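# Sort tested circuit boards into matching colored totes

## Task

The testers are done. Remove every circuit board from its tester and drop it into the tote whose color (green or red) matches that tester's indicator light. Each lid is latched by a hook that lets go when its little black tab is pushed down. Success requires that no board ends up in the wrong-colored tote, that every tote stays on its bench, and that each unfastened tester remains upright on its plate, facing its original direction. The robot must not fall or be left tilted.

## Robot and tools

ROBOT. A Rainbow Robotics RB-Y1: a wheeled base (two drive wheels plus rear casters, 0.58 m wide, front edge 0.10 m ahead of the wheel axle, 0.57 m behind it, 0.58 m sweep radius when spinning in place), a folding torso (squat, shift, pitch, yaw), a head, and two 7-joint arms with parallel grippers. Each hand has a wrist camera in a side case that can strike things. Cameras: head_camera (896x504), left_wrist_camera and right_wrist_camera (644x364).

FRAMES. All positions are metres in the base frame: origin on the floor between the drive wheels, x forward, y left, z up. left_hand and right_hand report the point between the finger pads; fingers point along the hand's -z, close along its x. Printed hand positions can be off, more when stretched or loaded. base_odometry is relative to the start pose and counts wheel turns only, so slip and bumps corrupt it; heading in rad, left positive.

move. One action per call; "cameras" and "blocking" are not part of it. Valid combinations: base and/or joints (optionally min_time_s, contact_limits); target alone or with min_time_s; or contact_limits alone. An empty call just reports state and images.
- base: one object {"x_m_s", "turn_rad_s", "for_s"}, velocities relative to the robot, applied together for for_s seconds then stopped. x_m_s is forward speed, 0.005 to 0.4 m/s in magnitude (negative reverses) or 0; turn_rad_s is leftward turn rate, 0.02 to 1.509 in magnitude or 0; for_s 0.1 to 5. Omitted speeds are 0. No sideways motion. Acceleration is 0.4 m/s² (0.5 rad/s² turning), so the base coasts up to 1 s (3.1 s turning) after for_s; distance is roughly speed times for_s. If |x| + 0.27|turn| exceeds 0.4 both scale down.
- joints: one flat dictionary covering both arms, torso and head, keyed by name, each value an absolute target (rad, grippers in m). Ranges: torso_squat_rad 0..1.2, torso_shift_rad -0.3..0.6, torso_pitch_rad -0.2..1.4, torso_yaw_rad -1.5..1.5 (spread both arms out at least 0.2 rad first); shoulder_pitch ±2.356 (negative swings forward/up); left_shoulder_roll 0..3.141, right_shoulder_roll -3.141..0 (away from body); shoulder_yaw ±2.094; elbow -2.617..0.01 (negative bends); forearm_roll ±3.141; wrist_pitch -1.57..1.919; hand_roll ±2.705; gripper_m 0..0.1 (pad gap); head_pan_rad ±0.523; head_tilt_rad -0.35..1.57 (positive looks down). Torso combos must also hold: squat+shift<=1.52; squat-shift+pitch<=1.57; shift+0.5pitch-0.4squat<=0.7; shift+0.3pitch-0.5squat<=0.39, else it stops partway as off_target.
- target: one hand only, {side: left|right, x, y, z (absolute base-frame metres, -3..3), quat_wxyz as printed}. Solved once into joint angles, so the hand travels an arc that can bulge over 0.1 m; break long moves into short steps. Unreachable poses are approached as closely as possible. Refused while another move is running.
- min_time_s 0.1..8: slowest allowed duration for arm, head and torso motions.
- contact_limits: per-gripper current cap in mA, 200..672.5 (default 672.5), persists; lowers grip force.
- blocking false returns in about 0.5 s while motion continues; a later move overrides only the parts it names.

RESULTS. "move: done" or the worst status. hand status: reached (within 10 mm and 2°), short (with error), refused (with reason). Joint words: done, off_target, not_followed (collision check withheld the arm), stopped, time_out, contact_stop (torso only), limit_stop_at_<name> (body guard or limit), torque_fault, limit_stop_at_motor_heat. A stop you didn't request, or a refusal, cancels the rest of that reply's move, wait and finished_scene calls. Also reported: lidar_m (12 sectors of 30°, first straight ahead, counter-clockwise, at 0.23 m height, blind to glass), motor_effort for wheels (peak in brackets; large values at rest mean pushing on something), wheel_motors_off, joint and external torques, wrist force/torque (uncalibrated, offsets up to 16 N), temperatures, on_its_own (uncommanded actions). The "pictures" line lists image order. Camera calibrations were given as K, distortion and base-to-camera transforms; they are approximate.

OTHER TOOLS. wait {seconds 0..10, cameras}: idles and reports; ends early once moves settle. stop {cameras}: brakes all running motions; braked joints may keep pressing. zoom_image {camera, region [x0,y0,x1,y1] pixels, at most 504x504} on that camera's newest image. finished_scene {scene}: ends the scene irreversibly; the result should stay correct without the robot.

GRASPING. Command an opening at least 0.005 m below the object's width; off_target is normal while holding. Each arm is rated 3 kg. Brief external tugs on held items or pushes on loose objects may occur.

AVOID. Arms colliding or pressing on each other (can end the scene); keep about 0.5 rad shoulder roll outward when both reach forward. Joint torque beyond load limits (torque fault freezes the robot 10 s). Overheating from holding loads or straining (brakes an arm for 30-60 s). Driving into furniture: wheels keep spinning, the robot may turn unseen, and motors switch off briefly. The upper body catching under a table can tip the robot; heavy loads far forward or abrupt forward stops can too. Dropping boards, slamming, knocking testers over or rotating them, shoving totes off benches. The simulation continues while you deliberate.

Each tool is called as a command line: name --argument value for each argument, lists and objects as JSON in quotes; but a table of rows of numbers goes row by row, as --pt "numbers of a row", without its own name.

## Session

move

Scene clock: 0.00 s.
Joint torques (N m): no reading
External joint torques (N m): no reading
Motor temperatures (°C): left_arm=[29 31 29 32 38 34 40] | right_arm=[34 34 28 31 45 35 36]
Wrist force (N): no reading
Wrist torque (N m): no reading
Wrist force, peak (N): no reading
base_odometry: x=+0.000 y=+0.000 heading=+0.000
lidar_m: 2.87 2.44 2.86 2.64 2.50 2.56 1.98 1.87 2.24 2.26 2.13 2.18
base_status: not commanded
joint_positions: torso_squat_rad=+0.350 torso_shift_rad=+0.000 torso_pitch_rad=+0.000 torso_yaw_rad=+0.000 left_shoulder_pitch_rad=-0.001 left_shoulder_roll_rad=+0.031 left_shoulder_yaw_rad=-0.041 left_elbow_rad=-0.170 left_forearm_roll_rad=+0.033 left_wrist_pitch_rad=+0.032 left_hand_roll_rad=+0.039 left_gripper_m=+0.100 right_shoulder_pitch_rad=+0.036 right_shoulder_roll_rad=-0.008 right_shoulder_yaw_rad=-0.002 right_elbow_rad=-0.181 right_forearm_roll_rad=-0.038 right_wrist_pitch_rad=-0.031 right_hand_roll_rad=+0.012 right_gripper_m=+0.099 head_pan_rad=+0.000 head_tilt_rad=+0.400
joint_status: not commanded
wheel_motors_off: 0
motor_effort: left_wheel=+3 right_wheel=-2
chest: x=-0.2280 y=-0.0008 z=+1.2475 quat_wxyz=(+1.000, +0.000, +0.000, +0.000) (m; base frame)
left_hand: x=-0.1518 y=+0.2404 z=+0.5662 quat_wxyz=(+0.997, +0.012, -0.070, +0.014) (m; base frame)
right_hand: x=-0.1586 y=-0.2280 z=+0.5658 quat_wxyz=(+0.996, -0.004, -0.089, -0.020) (m; base frame)
pictures: head_camera, left_wrist_camera, right_wrist_camera
camera_calibration:
head_camera: T_world_to_cam=[[0.00558805, -0.998764, 0.0493946, -0.0729161], [-0.352742, -0.0481889, -0.934479, 1.33893], [0.935704, -0.0122016, -0.352575, 0.642059], [0, 0, 0, 1]] pos_world=[-0.128073, -0.000470119, 1.48118]
left_wrist_camera: T_world_to_cam=[[0.990967, 0.0426958, 0.127124, 0.0668803], [-0.0219463, -0.883548, 0.467825, -0.0215703], [0.132294, -0.46639, -0.874631, 0.696404], [0, 0, 0, 1]] pos_world=[-0.15888, 0.302882, 0.610686]
right_wrist_camera: T_world_to_cam=[[-0.979227, 0.0586123, -0.194112, -0.0296431], [-0.0323789, 0.899827, 0.435044, -0.0129038], [0.200166, 0.432292, -0.879237, 0.699438], [0, 0, 0, 1]] pos_world=[-0.169449, -0.289013, 0.614832]

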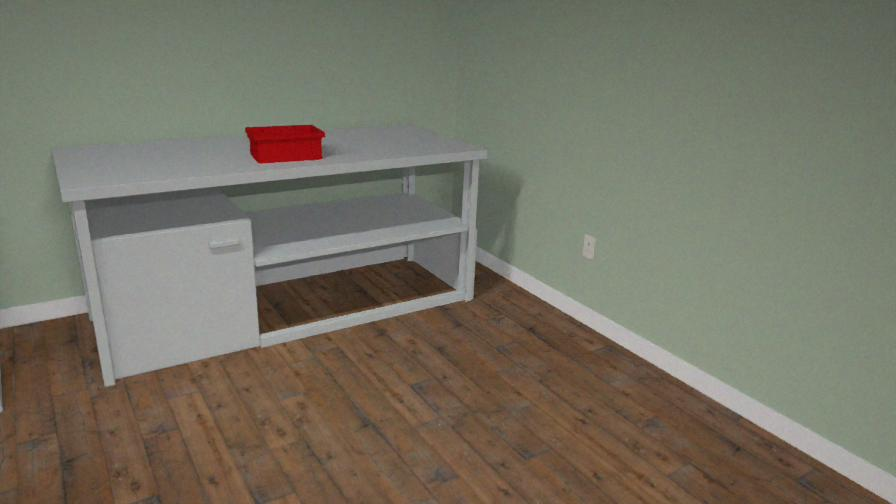

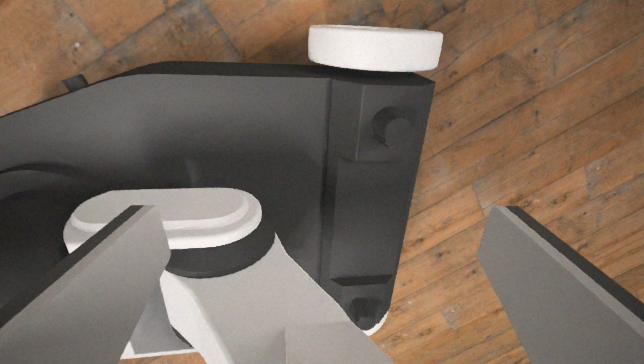

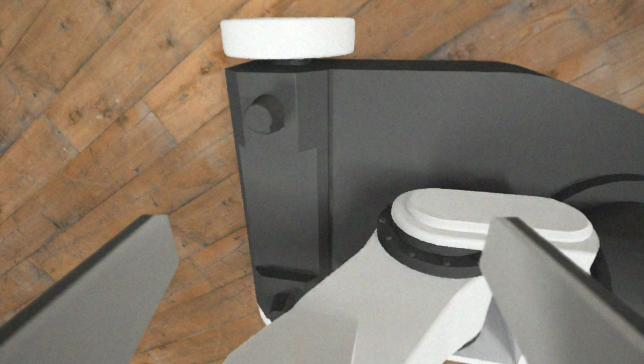

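move --joints '{"left_shoulder_roll_rad":0.6,"right_shoulder_roll_rad":-0.6,"left_elbow_rad":-1.2,"right_elbow_rad":-1.2}' --min_time_s 2 --cameras '[]'

move --joints '{"left_shoulder_pitch_rad":-0.924,"left_shoulder_roll_rad":1.856,"left_shoulder_yaw_rad":-1.366,"left_elbow_rad":-2.364,"left_forearm_roll_rad":0.513,"left_wrist_pitch_rad":0.666,"left_hand_roll_rad":1.47,"right_shoulder_pitch_rad":-0.924,"right_shoulder_roll_rad":-1.856,"right_shoulder_yaw_rad":1.366,"right_elbow_rad":-2.364,"right_forearm_roll_rad":-0.513,"right_wrist_pitch_rad":0.666,"right_hand_roll_rad":-1.47,"right_gripper_m":0.032}' --base '{"turn_rad_s":0.6,"for_s":2}' --min_time_s 3 --cameras '["head_camera"]'

move --base '{"turn_rad_s":0.6,"for_s":1.7}' --cameras '["head_camera"]'

move --base '{"turn_rad_s":0.6,"for_s":1.7}' --cameras '["head_camera"]'

move --base '{"turn_rad_s":0.6,"for_s":1.7}' --cameras '["head_camera"]'

Scene clock: 12.13 s.
Wrist force, peak (N): left_arm=[-5.5 -1.6 -8.9] | right_arm=[0.5 12.0 -12.9]
move: done
joint_status: all done
wheel_motors_off: 0
motor_effort: left_wheel=+3(5) right_wheel=-1(4)
pictures: none

Scene clock: 15.63 s.
Wrist force, peak (N): left_arm=[-7.1 -0.6 -7.6] | right_arm=[-3.4 14.1 -8.4]
move: done
base_status: done (sent for 2 of 2 s)
joint_status: all done
wheel_motors_off: 0
motor_effort: left_wheel=+2(29) right_wheel=+3(28)
pictures: head_camera
camera_calibration:
head_camera: T_world_to_cam=[[0.00559388, -0.998761, 0.0494464, -0.0729584], [-0.352688, -0.0482401, -0.934497, 1.33895], [0.935724, -0.0122117, -0.352521, 0.642033], [0, 0, 0, 1]]

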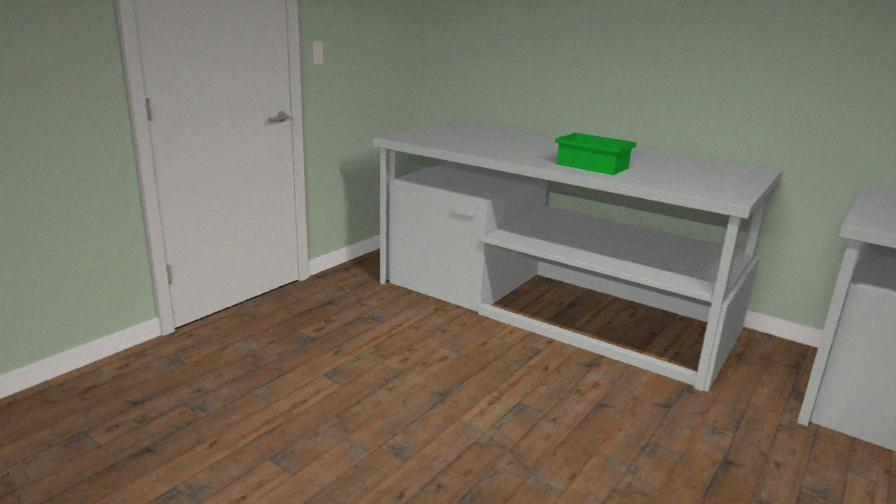

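Scene clock: 18.90 s.
Wrist force, peak (N): left_arm=[-6.2 -0.2 -8.3] | right_arm=[-2.7 11.0 -11.8]
move: done
base_status: done (sent for 1.7 of 1.7 s)
wheel_motors_off: 0
motor_effort: left_wheel=+0(18) right_wheel=+5(24)
pictures: head_camera
camera_calibration:
head_camera: T_world_to_cam=[[0.00558699, -0.998761, 0.049441, -0.0729554], [-0.352689, -0.0482327, -0.934497, 1.33895], [0.935724, -0.0122163, -0.352522, 0.642033], [0, 0, 0, 1]]

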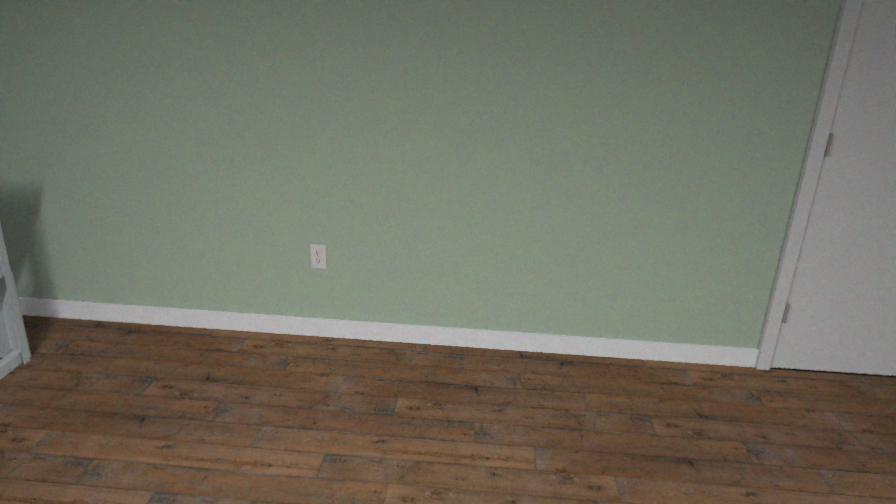

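Scene clock: 22.17 s.
Wrist force, peak (N): left_arm=[-6.5 -0.4 -8.1] | right_arm=[-2.5 11.0 -11.4]
move: done
base_status: done (sent for 1.7 of 1.7 s)
wheel_motors_off: 0
motor_effort: left_wheel=+2(18) right_wheel=+4(24)
pictures: head_camera
camera_calibration:
head_camera: T_world_to_cam=[[0.00558669, -0.998762, 0.0494381, -0.0729535], [-0.352689, -0.0482298, -0.934497, 1.33895], [0.935724, -0.0122155, -0.352522, 0.642033], [0, 0, 0, 1]]

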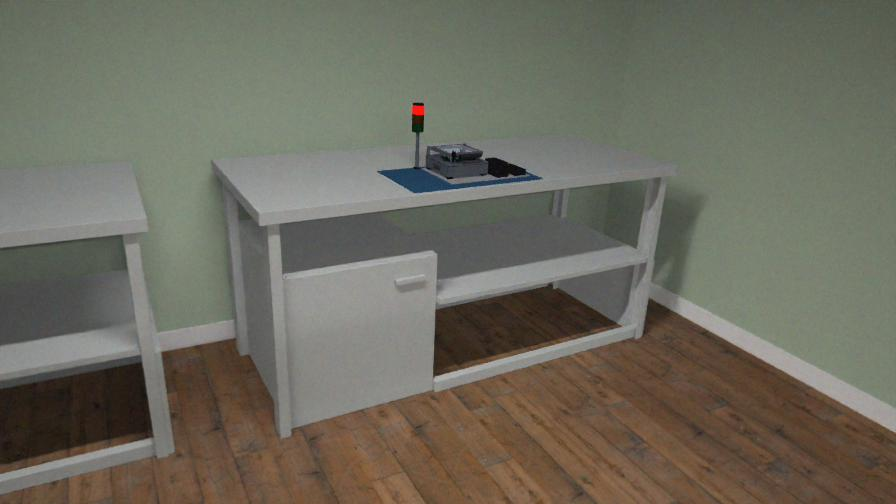

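Scene clock: 25.43 s.
Joint torques (N m): left_arm=[-9.47 10.04 8.04 -0.09 -0.51 -0.01 0.17] | right_arm=[-10.15 -11.38 -8.05 0.17 0.67 -0.18 -0.09]
External joint torques (N m): left_arm=[-0.29 -0.36 -0.66 -0.38 0.3 0.16 0.21] | right_arm=[-0.26 0.19 1.31 -0.24 -0.35 -0.03 -0.13]
Wrist force (N): left_arm=[-6.3 -0.2 -7.5] | right_arm=[-2.3 10.7 -11.1]
Wrist torque (N m): left_arm=[-0.04 -0.69 -0.19] | right_arm=[-0.10 0.56 0.48]
Wrist force, peak (N): left_arm=[-6.6 -0.4 -8.0] | right_arm=[-2.5 11.3 -11.1]
move: done
base_odometry: x=+0.000 y=+0.000 heading=-2.024
lidar_m: 2.24 2.21 2.12 2.22 2.98 2.45 2.86 2.61 2.51 2.61 1.93 1.85
base_status: done (sent for 1.7 of 1.7 s)
joint_positions: torso_squat_rad=+0.350 torso_shift_rad=+0.000 torso_pitch_rad=+0.000 torso_yaw_rad=+0.000 left_shoulder_pitch_rad=-0.924 left_shoulder_roll_rad=+1.856 left_shoulder_yaw_rad=-1.366 left_elbow_rad=-2.364 left_forearm_roll_rad=+0.513 left_wrist_pitch_rad=+0.666 left_hand_roll_rad=+1.470 left_gripper_m=+0.100 right_shoulder_pitch_rad=-0.924 right_shoulder_roll_rad=-1.856 right_shoulder_yaw_rad=+1.366 right_elbow_rad=-2.364 right_forearm_roll_rad=-0.513 right_wrist_pitch_rad=+0.666 right_hand_roll_rad=-1.470 right_gripper_m=+0.032 head_pan_rad=+0.000 head_tilt_rad=+0.400
wheel_motors_off: 0
motor_effort: left_wheel=+0(18) right_wheel=+4(24)
chest: x=-0.2280 y=-0.0007 z=+1.2475 quat_wxyz=(+1.000, +0.000, +0.000, +0.000) (m; base frame)
left_hand: x=+0.1504 y=+0.3488 z=+1.1013 quat_wxyz=(+0.924, +0.000, -0.381, -0.001) (m; base frame)
right_hand: x=+0.1504 y=-0.3500 z=+1.1007 quat_wxyz=(+0.924, +0.001, -0.381, +0.001) (m; base frame)
pictures: head_camera
camera_calibration:
head_camera: T_world_to_cam=[[0.0055858, -0.998762, 0.0494393, -0.0729544], [-0.352689, -0.0482306, -0.934497, 1.33895], [0.935724, -0.0122168, -0.352522, 0.642033], [0, 0, 0, 1]]

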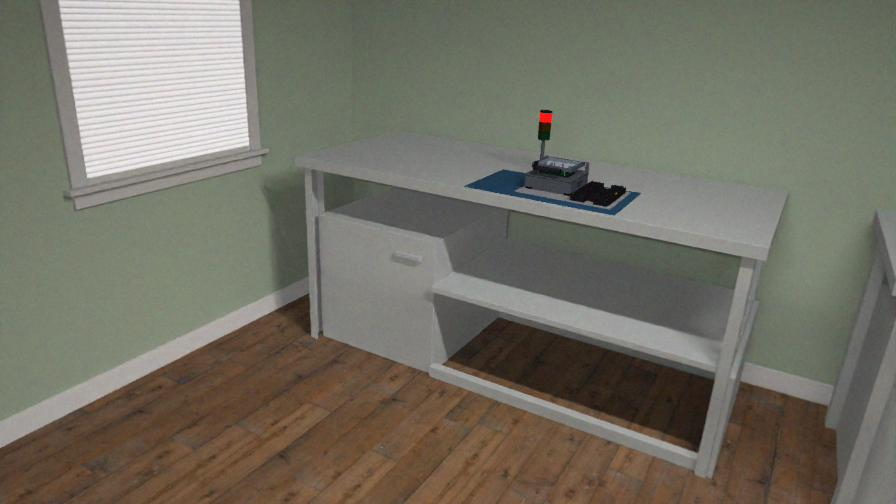

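move --base '{"turn_rad_s":-0.6,"for_s":2.35}' --cameras '[]'

move --base '{"x_m_s":0.35,"for_s":4.9}' --cameras '[]'

move --base '{"turn_rad_s":0.5,"for_s":1.87}' --joints '{"head_tilt_rad":0.65}' --cameras '["head_camera"]'

zoom_image --camera "head_camera" --region '[250, 20, 650, 245]'

Scene clock: 55.57 s.
Wrist force, peak (N): left_arm=[-6.4 -0.3 -8.0] | right_arm=[-2.5 11.3 -11.3]
move: done
base_status: done (sent for 2.37 of 2.37 s)
wheel_motors_off: 0
motor_effort: left_wheel=+4(24) right_wheel=+1(23)
pictures: none

Scene clock: 61.80 s.
Wrist force, peak (N): left_arm=[-6.4 -0.5 -8.0] | right_arm=[-2.5 11.3 -11.4]
move: done
base_status: done (sent for 4.9 of 4.9 s)
wheel_motors_off: 0
motor_effort: left_wheel=-3(29) right_wheel=+1(32)
pictures: none

Scene clock: 64.97 s.
Joint torques (N m): left_arm=[-9.24 9.91 8.12 0.15 -0.6 0.02 0.13] | right_arm=[-9.91 -10.78 -8.27 0.3 0.54 -0.21 -0.1]
External joint torques (N m): left_arm=[-0.05 -0.49 -0.57 -0.14 0.21 0.19 0.17] | right_arm=[-0.02 0.79 1.09 -0.11 -0.47 -0.06 -0.14]
Wrist force (N): left_arm=[-6.2 -0.1 -7.8] | right_arm=[-2.3 11.1 -11.2]
Wrist torque (N m): left_arm=[-0.06 -0.68 -0.17] | right_arm=[-0.13 0.59 0.49]
Wrist force, peak (N): left_arm=[-6.4 -0.3 -8.0] | right_arm=[-2.8 11.3 -11.2]
move: done
base_odometry: x=-1.637 y=+0.511 heading=-2.511
lidar_m: 1.23 0.87 1.16 3.46 3.64 3.64 3.52 1.61 1.21 1.17 1.08 1.14
base_status: done (sent for 1.87 of 1.87 s)
joint_positions: torso_squat_rad=+0.350 torso_shift_rad=+0.000 torso_pitch_rad=+0.000 torso_yaw_rad=+0.000 left_shoulder_pitch_rad=-0.924 left_shoulder_roll_rad=+1.856 left_shoulder_yaw_rad=-1.366 left_elbow_rad=-2.364 left_forearm_roll_rad=+0.513 left_wrist_pitch_rad=+0.666 left_hand_roll_rad=+1.470 left_gripper_m=+0.100 right_shoulder_pitch_rad=-0.924 right_shoulder_roll_rad=-1.856 right_shoulder_yaw_rad=+1.366 right_elbow_rad=-2.364 right_forearm_roll_rad=-0.513 right_wrist_pitch_rad=+0.666 right_hand_roll_rad=-1.470 right_gripper_m=+0.032 head_pan_rad=+0.000 head_tilt_rad=+0.650
joint_status: all done
wheel_motors_off: 0
motor_effort: left_wheel=+0(27) right_wheel=+4(27)
chest: x=-0.2280 y=-0.0007 z=+1.2475 quat_wxyz=(+1.000, +0.000, +0.000, +0.000) (m; base frame)
left_hand: x=+0.1504 y=+0.3488 z=+1.1013 quat_wxyz=(+0.924, +0.000, -0.381, -0.001) (m; base frame)
right_hand: x=+0.1504 y=-0.3501 z=+1.1007 quat_wxyz=(+0.924, +0.001, -0.381, +0.001) (m; base frame)
pictures: head_camera
camera_calibration:
head_camera: T_world_to_cam=[[0.0178723, -0.998759, 0.0464898, -0.0661579], [-0.572946, -0.0483362, -0.818167, 1.1252], [0.819398, -0.0120136, -0.573099, 0.937333], [0, 0, 0, 1]]

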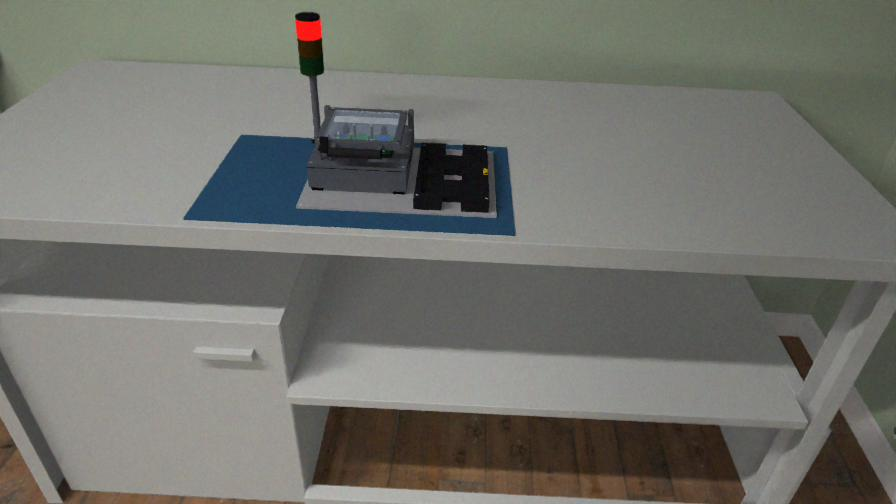

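Scaled by 1.260 from the camera's 896x504 image, which has a finer 1280x720 frame.

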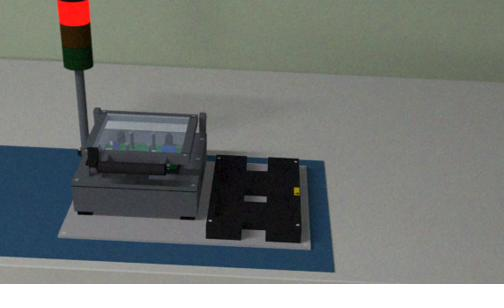

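move --base '{"turn_rad_s":0.3,"for_s":0.53}' --cameras '[]'

move --base '{"x_m_s":0.22,"for_s":2.57}' --cameras '[]'

move --base '{"turn_rad_s":-0.3,"for_s":0.53}' --joints '{"torso_pitch_rad":0.2,"head_tilt_rad":0.8}' --cameras '["head_camera"]'

zoom_image --camera "head_camera" --region '[150, 20, 550, 245]'

Scene clock: 81.80 s.
Wrist force, peak (N): left_arm=[-6.7 -0.4 -7.8] | right_arm=[-2.6 11.2 -11.3]
move: done
base_status: done (sent for 0.53 of 0.53 s)
wheel_motors_off: 0
motor_effort: left_wheel=+0(17) right_wheel=+6(23)
pictures: none

Scene clock: 85.40 s.
Wrist force, peak (N): left_arm=[-6.5 -0.4 -8.1] | right_arm=[-2.6 10.9 -11.7]
move: done
base_status: done (sent for 2.57 of 2.57 s)
wheel_motors_off: 0
motor_effort: left_wheel=+3(29) right_wheel=-5(29)
pictures: none

Scene clock: 86.87 s.
Joint torques (N m): left_arm=[-7.92 11.39 7.04 -0.86 -0.34 0.08 0.19] | right_arm=[-8.62 -12.66 -7.55 -0.56 0.48 -0.15 -0.07]
External joint torques (N m): left_arm=[0 -0.65 -0.51 -0.03 0.28 0.23 0.22] | right_arm=[-0.03 0.8 0.63 0.17 -0.35 -0.03 -0.1]
Wrist force (N): left_arm=[-5.2 -0.3 -8.5] | right_arm=[-1.6 11.1 -12.2]
Wrist torque (N m): left_arm=[-0.02 -0.60 -0.18] | right_arm=[-0.13 0.61 0.49]
Wrist force, peak (N): left_arm=[-5.5 -0.4 -8.8] | right_arm=[-1.6 11.1 -12.2]
move: done
base_odometry: x=-2.041 y=+0.117 heading=-2.511
lidar_m: 0.89 0.34 0.36 0.87 3.52 4.26 4.08 1.76 1.32 0.88 0.90 0.93
base_status: done (sent for 0.53 of 0.53 s)
joint_positions: torso_squat_rad=+0.350 torso_shift_rad=+0.000 torso_pitch_rad=+0.200 torso_yaw_rad=+0.000 left_shoulder_pitch_rad=-0.924 left_shoulder_roll_rad=+1.856 left_shoulder_yaw_rad=-1.366 left_elbow_rad=-2.364 left_forearm_roll_rad=+0.513 left_wrist_pitch_rad=+0.666 left_hand_roll_rad=+1.470 left_gripper_m=+0.100 right_shoulder_pitch_rad=-0.924 right_shoulder_roll_rad=-1.856 right_shoulder_yaw_rad=+1.366 right_elbow_rad=-2.364 right_forearm_roll_rad=-0.513 right_wrist_pitch_rad=+0.666 right_hand_roll_rad=-1.470 right_gripper_m=+0.032 head_pan_rad=+0.000 head_tilt_rad=+0.800
joint_status: all done
wheel_motors_off: 0
motor_effort: left_wheel=-1(30) right_wheel=-5(25)
chest: x=-0.1665 y=-0.0007 z=+1.2413 quat_wxyz=(+0.995, +0.000, +0.100, +0.000) (m; base frame)
left_hand: x=+0.1753 y=+0.3490 z=+1.0228 quat_wxyz=(+0.958, +0.000, -0.287, -0.001) (m; base frame)
right_hand: x=+0.1752 y=-0.3500 z=+1.0223 quat_wxyz=(+0.958, +0.001, -0.287, +0.001) (m; base frame)
pictures: head_camera
camera_calibration:
head_camera: T_world_to_cam=[[0.032998, -0.998749, 0.0375736, -0.0528208], [-0.818762, -0.0485732, -0.572075, 0.792558], [0.573184, -0.0118864, -0.81934, 1.17337], [0, 0, 0, 1]]

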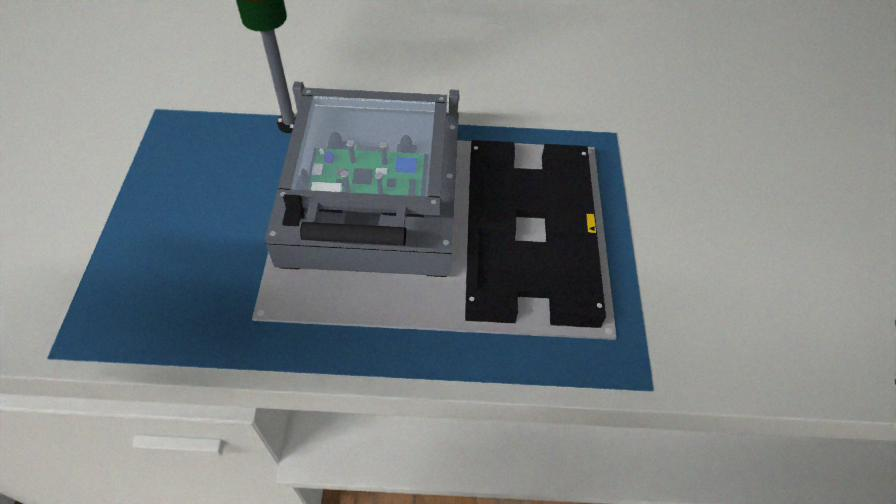

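Scaled by 1.260 from the camera's 896x504 image, which has a finer 1280x720 frame.

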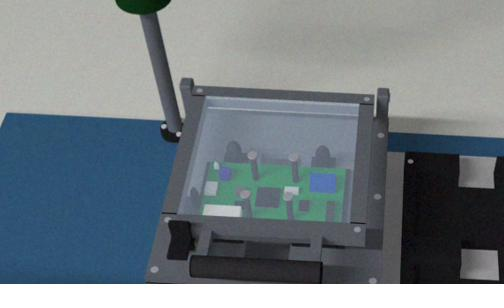

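move --target '{"side":"right","x":0.25,"y":0.037,"z":1.04,"quat_wxyz":[0.737,0.03,-0.675,0.03]}' --min_time_s 3 --cameras '[]'

move --target '{"side":"right","x":0.245,"y":0.055,"z":0.955,"quat_wxyz":[0.737,0.03,-0.675,0.03]}' --min_time_s 2 --cameras '["head_camera","right_wrist_camera"]'

Scene clock: 102.10 s.
Wrist force, peak (N): left_arm=[-5.3 -0.4 -8.9] | right_arm=[-1.8 11.6 -11.9]
move: done
joint_status: all done
wheel_motors_off: 0
motor_effort: left_wheel=+0(2) right_wheel=-7(8)
right_hand_status: reached (checked arc, planned for 3.0 s): 1 mm and 0.1 deg off.
pictures: none

Scene clock: 104.43 s.
Joint torques (N m): left_arm=[-8.05 11.3 6.95 -0.79 -0.31 0.11 0.11] | right_arm=[-11.3 5.68 -4.71 -4.1 1.88 0.41 -0.21]
External joint torques (N m): left_arm=[-0.12 -0.73 -0.59 0.04 0.31 0.26 0.14] | right_arm=[2.6 1.84 1.28 1.65 -0.06 -0.34 -0.26]
Wrist force (N): left_arm=[-5.3 -0.3 -8.5] | right_arm=[-4.2 10.7 -7.5]
Wrist torque (N m): left_arm=[-0.04 -0.62 -0.18] | right_arm=[-0.13 0.47 0.45]
Wrist force, peak (N): left_arm=[-5.5 -0.3 -8.8] | right_arm=[-4.0 11.5 -7.3]
move: done
base_odometry: x=-2.041 y=+0.117 heading=-2.511
lidar_m: 0.89 0.33 0.35 0.87 3.52 4.26 4.08 1.75 1.32 0.88 0.90 0.93
joint_positions: torso_squat_rad=+0.350 torso_shift_rad=+0.000 torso_pitch_rad=+0.200 torso_yaw_rad=+0.000 left_shoulder_pitch_rad=-0.924 left_shoulder_roll_rad=+1.856 left_shoulder_yaw_rad=-1.366 left_elbow_rad=-2.364 left_forearm_roll_rad=+0.513 left_wrist_pitch_rad=+0.666 left_hand_roll_rad=+1.470 left_gripper_m=+0.100 right_shoulder_pitch_rad=-0.865 right_shoulder_roll_rad=-0.133 right_shoulder_yaw_rad=+1.573 right_elbow_rad=-1.312 right_forearm_roll_rad=+0.840 right_wrist_pitch_rad=+1.500 right_hand_roll_rad=-1.946 right_gripper_m=+0.032 head_pan_rad=+0.000 head_tilt_rad=+0.800
joint_status: all done
wheel_motors_off: 0
motor_effort: left_wheel=-1(3) right_wheel=-6(8)
chest: x=-0.1665 y=-0.0007 z=+1.2413 quat_wxyz=(+0.995, +0.000, +0.100, +0.000) (m; base frame)
left_hand: x=+0.1753 y=+0.3490 z=+1.0229 quat_wxyz=(+0.958, +0.000, -0.287, -0.001) (m; base frame)
right_hand: x=+0.2450 y=+0.0548 z=+0.9556 quat_wxyz=(+0.737, +0.030, -0.674, +0.031) (m; base frame)
right_hand_status: reached (checked arc, planned for 2.0 s): 1 mm and 0.1 deg off.
pictures: head_camera, right_wrist_camera
camera_calibration:
head_camera: T_world_to_cam=[[0.0329986, -0.99875, 0.0375458, -0.0528061], [-0.818744, -0.0485581, -0.572102, 0.792576], [0.573209, -0.0118619, -0.819323, 1.17337], [0, 0, 0, 1]]
right_wrist_camera: T_world_to_cam=[[-0.0737489, 0.0173123, -0.997127, 0.972407], [-0.516822, 0.854447, 0.05306, 0.0623099], [0.85291, 0.51925, -0.0540672, -0.114053], [0, 0, 0, 1]]

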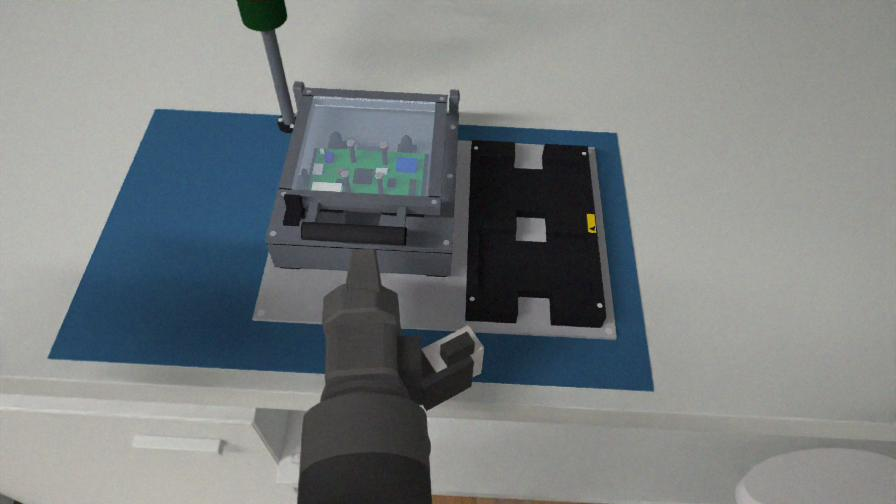

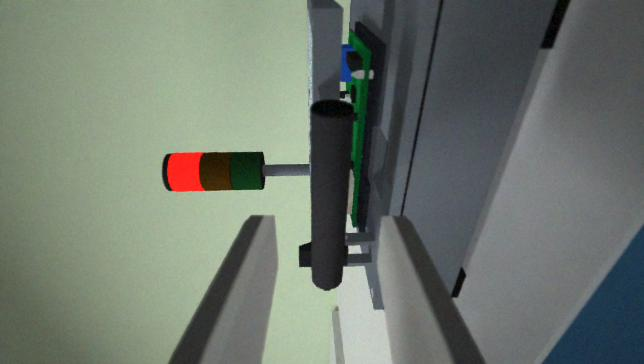

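move --target '{"side":"right","x":0.308,"y":0.055,"z":0.955,"quat_wxyz":[0.737,0.03,-0.675,0.03]}' --min_time_s 3 --cameras '["head_camera","right_wrist_camera"]'

zoom_image --camera "head_camera" --region '[230, 130, 480, 300]'

Scene clock: 112.47 s.
Joint torques (N m): left_arm=[-8.22 11.31 6.8 -0.76 -0.28 0.07 0.15] | right_arm=[-16.7 4.86 -7.07 -3.19 1.14 0.59 -0.28]
External joint torques (N m): left_arm=[-0.29 -0.72 -0.75 0.07 0.34 0.22 0.18] | right_arm=[-0.07 2.32 -1.03 1.47 -0.66 -0.33 -0.34]
Wrist force (N): left_arm=[-5.4 -0.3 -8.4] | right_arm=[-4.1 11.0 -7.0]
Wrist torque (N m): left_arm=[-0.03 -0.65 -0.17] | right_arm=[-0.14 0.46 0.43]
Wrist force, peak (N): left_arm=[-5.5 -0.5 -8.7] | right_arm=[-4.3 11.4 -7.2]
move: done
base_odometry: x=-2.041 y=+0.117 heading=-2.511
lidar_m: 0.90 0.34 0.35 0.86 3.52 4.26 4.08 1.76 1.32 0.87 0.90 0.93
joint_positions: torso_squat_rad=+0.350 torso_shift_rad=+0.000 torso_pitch_rad=+0.200 torso_yaw_rad=+0.000 left_shoulder_pitch_rad=-0.924 left_shoulder_roll_rad=+1.856 left_shoulder_yaw_rad=-1.366 left_elbow_rad=-2.364 left_forearm_roll_rad=+0.513 left_wrist_pitch_rad=+0.666 left_hand_roll_rad=+1.470 left_gripper_m=+0.100 right_shoulder_pitch_rad=-0.962 right_shoulder_roll_rad=-0.100 right_shoulder_yaw_rad=+1.511 right_elbow_rad=-1.095 right_forearm_roll_rad=+0.781 right_wrist_pitch_rad=+1.326 right_hand_roll_rad=-2.030 right_gripper_m=+0.032 head_pan_rad=+0.000 head_tilt_rad=+0.800
joint_status: all done
wheel_motors_off: 0
motor_effort: left_wheel=-1(2) right_wheel=-6(8)
chest: x=-0.1665 y=-0.0007 z=+1.2413 quat_wxyz=(+0.995, +0.000, +0.100, +0.000) (m; base frame)
left_hand: x=+0.1752 y=+0.3490 z=+1.0229 quat_wxyz=(+0.958, +0.000, -0.287, -0.001) (m; base frame)
right_hand: x=+0.3079 y=+0.0548 z=+0.9550 quat_wxyz=(+0.737, +0.030, -0.675, +0.030) (m; base frame)
right_hand_status: reached (checked arc, planned for 3.0 s): 0 mm and 0.0 deg off.
pictures: head_camera, right_wrist_camera
camera_calibration:
head_camera: T_world_to_cam=[[0.0329983, -0.99875, 0.0375458, -0.0528061], [-0.818744, -0.0485579, -0.572102, 0.792576], [0.57321, -0.011862, -0.819323, 1.17337], [0, 0, 0, 1]]
right_wrist_camera: T_world_to_cam=[[-0.0727399, 0.0173628, -0.9972, 0.97623], [-0.515918, 0.855026, 0.0525206, 0.0950726], [0.853544, 0.518294, -0.0532367, -0.16869], [0, 0, 0, 1]]

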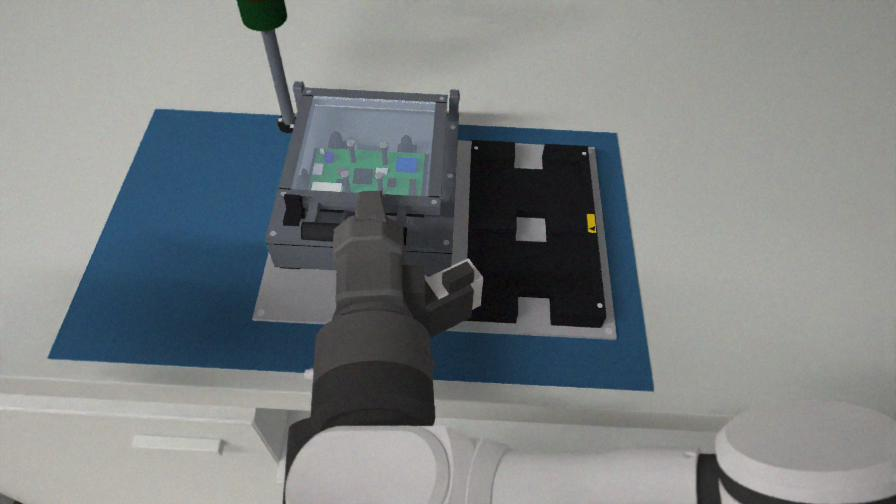

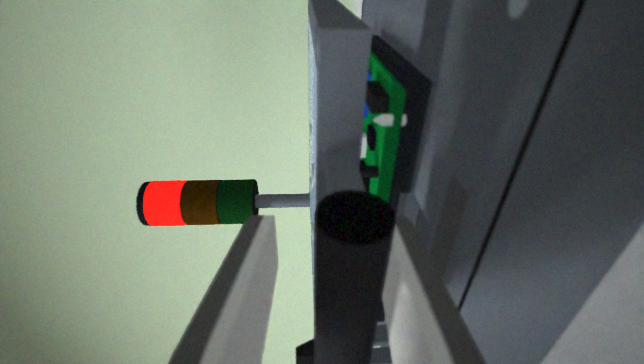

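Scaled by 2.016 from the camera's 896x504 image, which has a finer 1280x720 frame.

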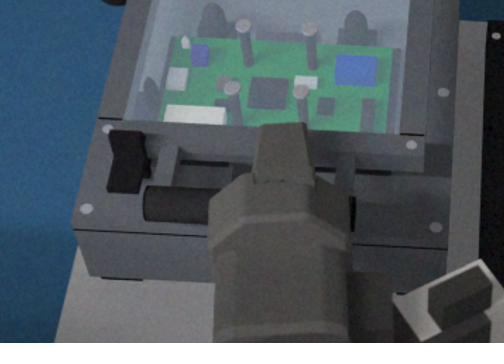

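move --target '{"side":"left","x":0.25,"y":0.18,"z":1.06,"quat_wxyz":[0.962,-0.257,-0.085,0.02]}' --min_time_s 3 --cameras '[]'

move --target '{"side":"left","x":0.253,"y":0.154,"z":0.995,"quat_wxyz":[0.962,-0.257,-0.085,0.02]}' --min_time_s 2 --cameras '["head_camera","left_wrist_camera"]'

zoom_image --camera "head_camera" --region '[230, 130, 480, 300]'

Scene clock: 128.60 s.
Wrist force, peak (N): left_arm=[-5.5 -0.3 -8.7] | right_arm=[-4.3 11.1 -7.3]
move: done
joint_status: all done
wheel_motors_off: 0
motor_effort: left_wheel=+0(3) right_wheel=-6(8)
left_hand_status: reached (checked arc, planned for 3.0 s): 1 mm and 0.3 deg off.
pictures: none

Scene clock: 130.93 s.
Joint torques (N m): left_arm=[-14.85 7.86 9.34 0.11 0.38 -1.28 0.41] | right_arm=[-16.79 4.42 -7.23 -3.31 1.18 0.58 -0.28]
External joint torques (N m): left_arm=[1.84 -2.07 -1.21 1.25 0.01 -0.35 0.43] | right_arm=[-0.16 1.87 -1.19 1.34 -0.63 -0.33 -0.34]
Wrist force (N): left_arm=[-2.4 2.8 -8.4] | right_arm=[-4.2 10.9 -7.2]
Wrist torque (N m): left_arm=[-0.18 -0.45 -0.19] | right_arm=[-0.14 0.47 0.46]
Wrist force, peak (N): left_arm=[-2.4 3.1 -8.9] | right_arm=[-4.3 11.3 -7.1]
move: done
base_odometry: x=-2.041 y=+0.117 heading=-2.511
lidar_m: 0.89 0.34 0.35 0.87 3.54 4.27 4.09 1.75 1.32 0.89 0.90 0.93
joint_positions: torso_squat_rad=+0.350 torso_shift_rad=+0.000 torso_pitch_rad=+0.200 torso_yaw_rad=+0.000 left_shoulder_pitch_rad=-1.172 left_shoulder_roll_rad=+1.233 left_shoulder_yaw_rad=-1.265 left_elbow_rad=-1.753 left_forearm_roll_rad=+1.712 left_wrist_pitch_rad=+0.722 left_hand_roll_rad=+0.712 left_gripper_m=+0.100 right_shoulder_pitch_rad=-0.962 right_shoulder_roll_rad=-0.100 right_shoulder_yaw_rad=+1.511 right_elbow_rad=-1.095 right_forearm_roll_rad=+0.781 right_wrist_pitch_rad=+1.326 right_hand_roll_rad=-2.030 right_gripper_m=+0.032 head_pan_rad=+0.000 head_tilt_rad=+0.800
joint_status: all done
wheel_motors_off: 0
motor_effort: left_wheel=+0(2) right_wheel=-7(9)
chest: x=-0.1665 y=-0.0007 z=+1.2413 quat_wxyz=(+0.995, +0.000, +0.100, +0.000) (m; base frame)
left_hand: x=+0.2532 y=+0.1540 z=+0.9953 quat_wxyz=(+0.962, -0.257, -0.085, +0.020) (m; base frame)
left_hand_status: reached (checked arc, planned for 2.0 s): 0 mm and 0.0 deg off.
right_hand: x=+0.3079 y=+0.0548 z=+0.9550 quat_wxyz=(+0.737, +0.030, -0.675, +0.030) (m; base frame)
pictures: head_camera, left_wrist_camera
camera_calibration:
head_camera: T_world_to_cam=[[0.0329964, -0.998751, 0.0375308, -0.0527959], [-0.818744, -0.0485477, -0.572102, 0.792577], [0.57321, -0.0118508, -0.819323, 1.17337], [0, 0, 0, 1]]
left_wrist_camera: T_world_to_cam=[[0.986691, 0.0894672, 0.13578, -0.400064], [-0.0709216, -0.514633, 0.854472, -0.718978], [0.146324, -0.85273, -0.501438, 0.662416], [0, 0, 0, 1]]

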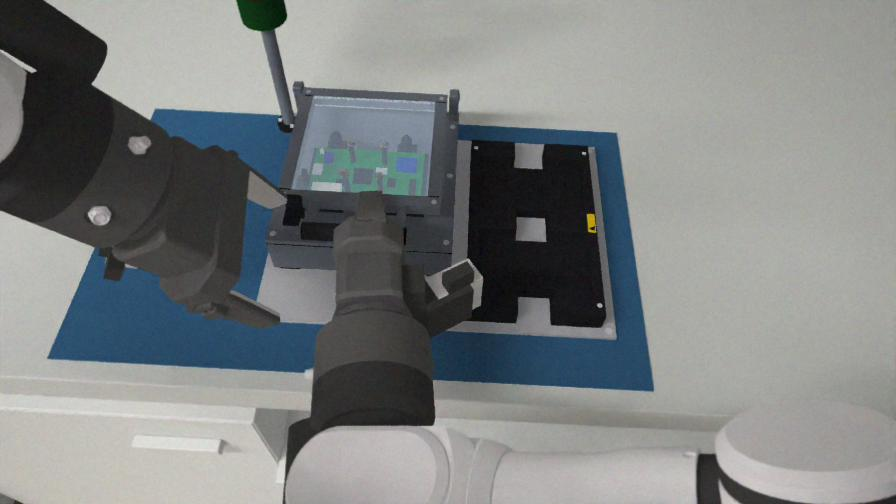

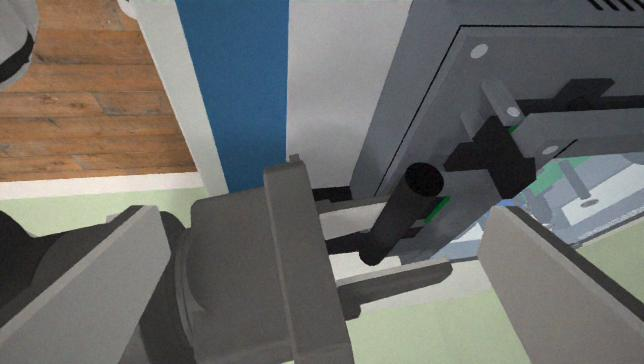

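Scaled by 2.016 from the camera's 896x504 image, which has a finer 1280x720 frame.

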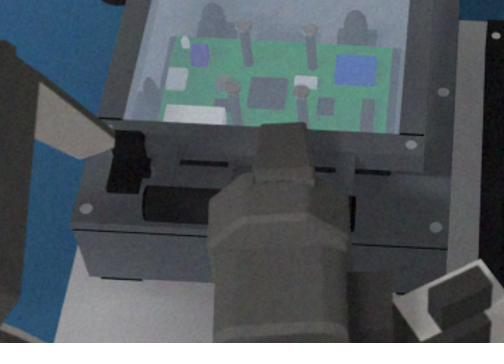

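move --target '{"side":"left","x":0.254,"y":0.151,"z":0.98,"quat_wxyz":[0.962,-0.257,-0.085,0.02]}' --min_time_s 2 --cameras '["head_camera","left_wrist_camera"]'

zoom_image --camera "head_camera" --region '[230, 130, 480, 300]'

Scene clock: 140.23 s.
Joint torques (N m): left_arm=[-14.66 7.72 9.23 0.05 0.33 -1.19 -0.28] | right_arm=[-16.82 4.64 -7.49 -3.31 1.16 0.59 -0.3]
External joint torques (N m): left_arm=[2.14 -2.18 -1.21 1.38 -0.03 -0.26 -0.26] | right_arm=[-0.19 2.1 -1.46 1.34 -0.64 -0.32 -0.36]
Wrist force (N): left_arm=[-2.4 2.9 -8.7] | right_arm=[-3.9 10.8 -7.1]
Wrist torque (N m): left_arm=[-0.19 -0.44 -0.18] | right_arm=[-0.13 0.50 0.44]
Wrist force, peak (N): left_arm=[-2.7 3.0 -8.9] | right_arm=[-4.4 11.2 -7.2]
move: done
base_odometry: x=-2.041 y=+0.117 heading=-2.511
lidar_m: 0.90 0.35 0.36 0.87 3.53 4.27 4.08 1.75 1.31 0.89 0.89 0.93
joint_positions: torso_squat_rad=+0.350 torso_shift_rad=+0.000 torso_pitch_rad=+0.200 torso_yaw_rad=+0.000 left_shoulder_pitch_rad=-1.156 left_shoulder_roll_rad=+1.202 left_shoulder_yaw_rad=-1.279 left_elbow_rad=-1.726 left_forearm_roll_rad=+1.692 left_wrist_pitch_rad=+0.699 left_hand_roll_rad=+0.707 left_gripper_m=+0.100 right_shoulder_pitch_rad=-0.962 right_shoulder_roll_rad=-0.100 right_shoulder_yaw_rad=+1.511 right_elbow_rad=-1.095 right_forearm_roll_rad=+0.781 right_wrist_pitch_rad=+1.326 right_hand_roll_rad=-2.030 right_gripper_m=+0.032 head_pan_rad=+0.000 head_tilt_rad=+0.800
joint_status: all done
wheel_motors_off: 0
motor_effort: left_wheel=-1(3) right_wheel=-7(8)
chest: x=-0.1665 y=-0.0007 z=+1.2413 quat_wxyz=(+0.995, +0.000, +0.100, +0.000) (m; base frame)
left_hand: x=+0.2534 y=+0.1512 z=+0.9809 quat_wxyz=(+0.962, -0.257, -0.085, +0.020) (m; base frame)
left_hand_status: reached (checked arc, planned for 2.0 s): 1 mm and 0.0 deg off.
right_hand: x=+0.3079 y=+0.0548 z=+0.9550 quat_wxyz=(+0.737, +0.030, -0.675, +0.030) (m; base frame)
pictures: head_camera, left_wrist_camera
camera_calibration:
head_camera: T_world_to_cam=[[0.0329964, -0.998751, 0.0375309, -0.052796], [-0.818744, -0.0485478, -0.572102, 0.792577], [0.57321, -0.0118509, -0.819323, 1.17337], [0, 0, 0, 1]]
left_wrist_camera: T_world_to_cam=[[0.986728, 0.0891515, 0.13572, -0.397993], [-0.0710036, -0.514788, 0.854372, -0.707914], [0.146036, -0.852669, -0.501626, 0.652985], [0, 0, 0, 1]]

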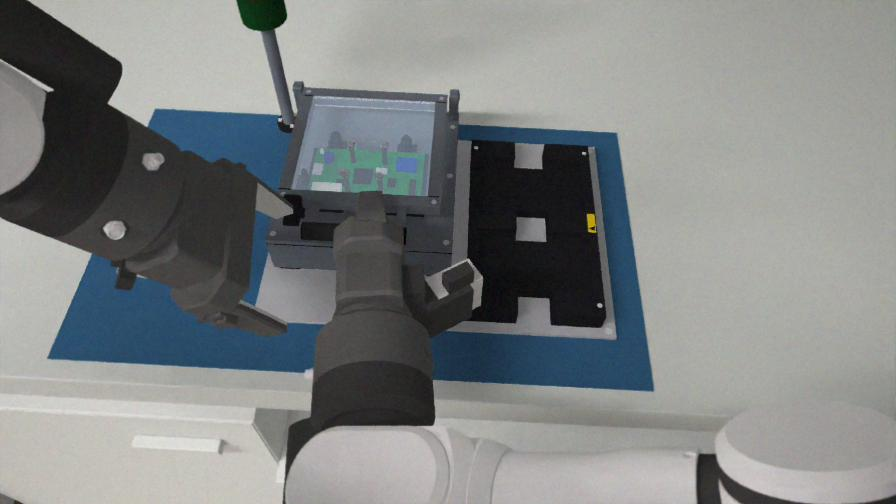

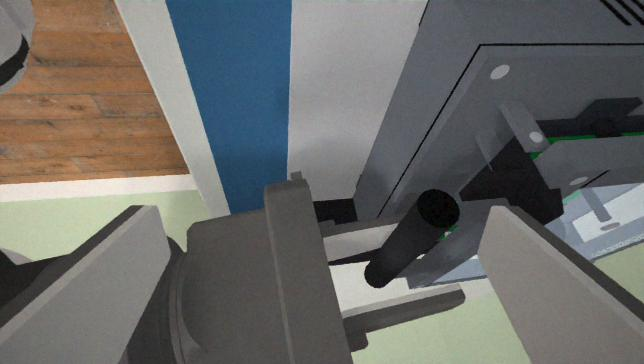

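Scaled by 2.016 from the camera's 896x504 image, which has a finer 1280x720 frame.

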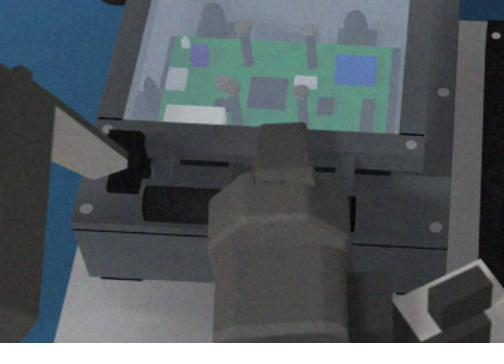

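move --target '{"side":"left","x":0.255,"y":0.151,"z":0.97,"quat_wxyz":[0.962,-0.257,-0.085,0.02]}' --min_time_s 2 --cameras '["head_camera","left_wrist_camera"]'

zoom_image --camera "head_camera" --region '[230, 130, 480, 300]'

move --target '{"side":"left","x":0.255,"y":0.151,"z":0.961,"quat_wxyz":[0.962,-0.257,-0.085,0.02]}' --min_time_s 2 --cameras '["head_camera","left_wrist_camera"]'

zoom_image --camera "head_camera" --region '[230, 130, 480, 300]'

Scene clock: 149.37 s.
Wrist force, peak (N): left_arm=[-2.5 3.1 -8.8] | right_arm=[-4.1 11.2 -7.3]
move: done
joint_status: all done
wheel_motors_off: 0
motor_effort: left_wheel=+0(2) right_wheel=-6(8)
left_hand_status: reached (checked arc, planned for 2.0 s): 1 mm and 0.1 deg off.
pictures: head_camera, left_wrist_camera
camera_calibration:
head_camera: T_world_to_cam=[[0.0329961, -0.998751, 0.0375309, -0.052796], [-0.818744, -0.0485475, -0.572102, 0.792577], [0.57321, -0.0118511, -0.819323, 1.17337], [0, 0, 0, 1]]
left_wrist_camera: T_world_to_cam=[[0.986648, 0.089685, 0.135949, -0.398236], [-0.0708854, -0.515048, 0.854225, -0.69891], [0.146631, -0.852457, -0.501813, 0.647579], [0, 0, 0, 1]]

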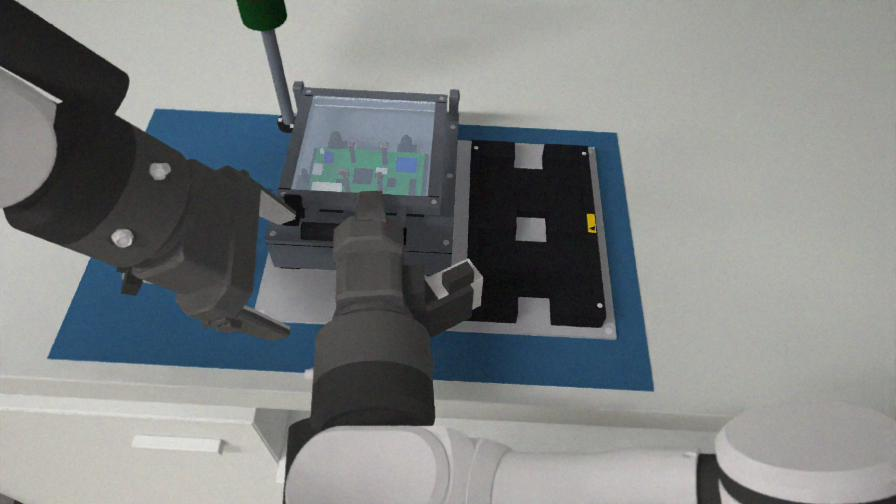

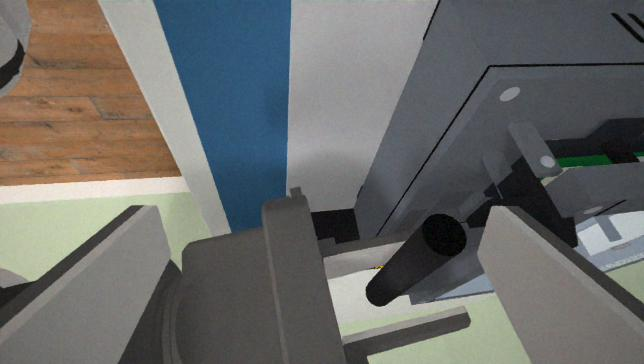

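Scaled by 2.016 from the camera's 896x504 image, which has a finer 1280x720 frame.

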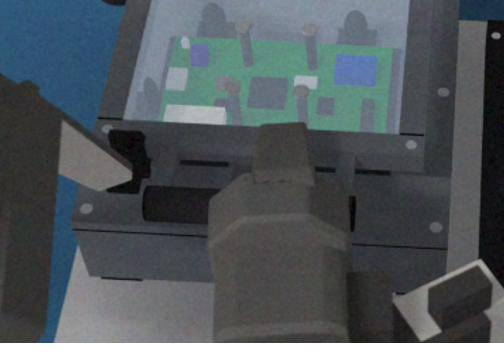

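Scene clock: 151.70 s.
Joint torques (N m): left_arm=[-12.94 4.23 7.08 -0.41 0.41 -1.32 -0.35] | right_arm=[-16.51 4.47 -6.55 -3.38 1.25 0.68 -0.25]
External joint torques (N m): left_arm=[4 -5.73 -3.21 1.11 0.04 -0.4 -0.34] | right_arm=[0.13 1.93 -0.52 1.27 -0.55 -0.24 -0.31]
Wrist force (N): left_arm=[-4.9 2.7 4.7] | right_arm=[-4.0 10.9 -6.9]
Wrist torque (N m): left_arm=[-0.16 -1.09 -0.16] | right_arm=[-0.15 0.46 0.46]
Wrist force, peak (N): left_arm=[-2.3 3.0 -8.7] | right_arm=[-4.2 11.1 -7.3]
move: done
base_odometry: x=-2.041 y=+0.117 heading=-2.511
lidar_m: 0.89 0.34 0.35 0.86 3.52 4.26 4.08 1.75 1.32 0.88 0.90 0.93
joint_positions: torso_squat_rad=+0.350 torso_shift_rad=+0.000 torso_pitch_rad=+0.200 torso_yaw_rad=+0.000 left_shoulder_pitch_rad=-1.130 left_shoulder_roll_rad=+1.165 left_shoulder_yaw_rad=-1.291 left_elbow_rad=-1.678 left_forearm_roll_rad=+1.684 left_wrist_pitch_rad=+0.673 left_hand_roll_rad=+0.677 left_gripper_m=+0.100 right_shoulder_pitch_rad=-0.962 right_shoulder_roll_rad=-0.100 right_shoulder_yaw_rad=+1.511 right_elbow_rad=-1.095 right_forearm_roll_rad=+0.781 right_wrist_pitch_rad=+1.326 right_hand_roll_rad=-2.030 right_gripper_m=+0.032 head_pan_rad=+0.000 head_tilt_rad=+0.800
joint_status: all done
wheel_motors_off: 0
motor_effort: left_wheel=-2(3) right_wheel=-6(8)
chest: x=-0.1667 y=-0.0007 z=+1.2413 quat_wxyz=(+0.995, +0.000, +0.100, +0.000) (m; base frame)
left_hand: x=+0.2553 y=+0.1515 z=+0.9621 quat_wxyz=(+0.962, -0.257, -0.086, +0.020) (m; base frame)
left_hand_status: reached (checked arc, planned for 2.0 s): 1 mm and 0.1 deg off.
right_hand: x=+0.3079 y=+0.0549 z=+0.9552 quat_wxyz=(+0.737, +0.030, -0.675, +0.030) (m; base frame)
pictures: head_camera, left_wrist_camera
camera_calibration:
head_camera: T_world_to_cam=[[0.0330666, -0.998748, 0.0375239, -0.0527703], [-0.818552, -0.0486052, -0.572372, 0.792796], [0.57348, -0.0117889, -0.819135, 1.1733], [0, 0, 0, 1]]
left_wrist_camera: T_world_to_cam=[[0.986405, 0.090324, 0.137281, -0.398885], [-0.0716915, -0.515172, 0.854083, -0.691113], [0.147867, -0.852314, -0.501693, 0.643076], [0, 0, 0, 1]]

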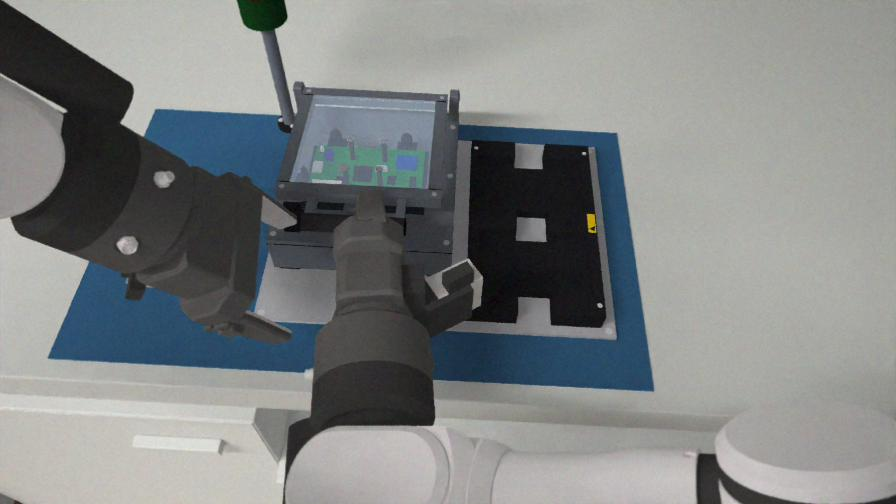

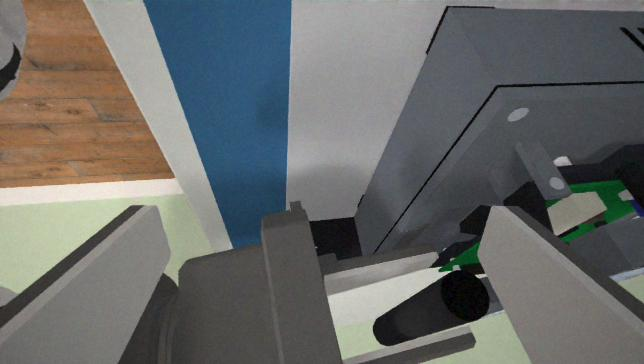

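Scaled by 2.016 from the camera's 896x504 image, which has a finer 1280x720 frame.

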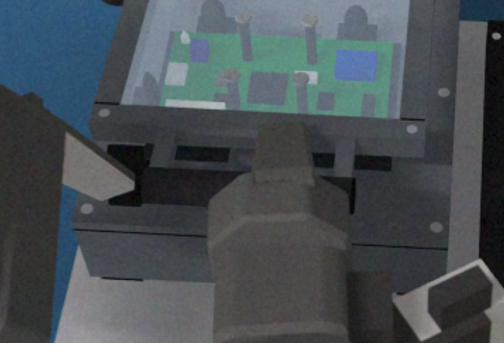

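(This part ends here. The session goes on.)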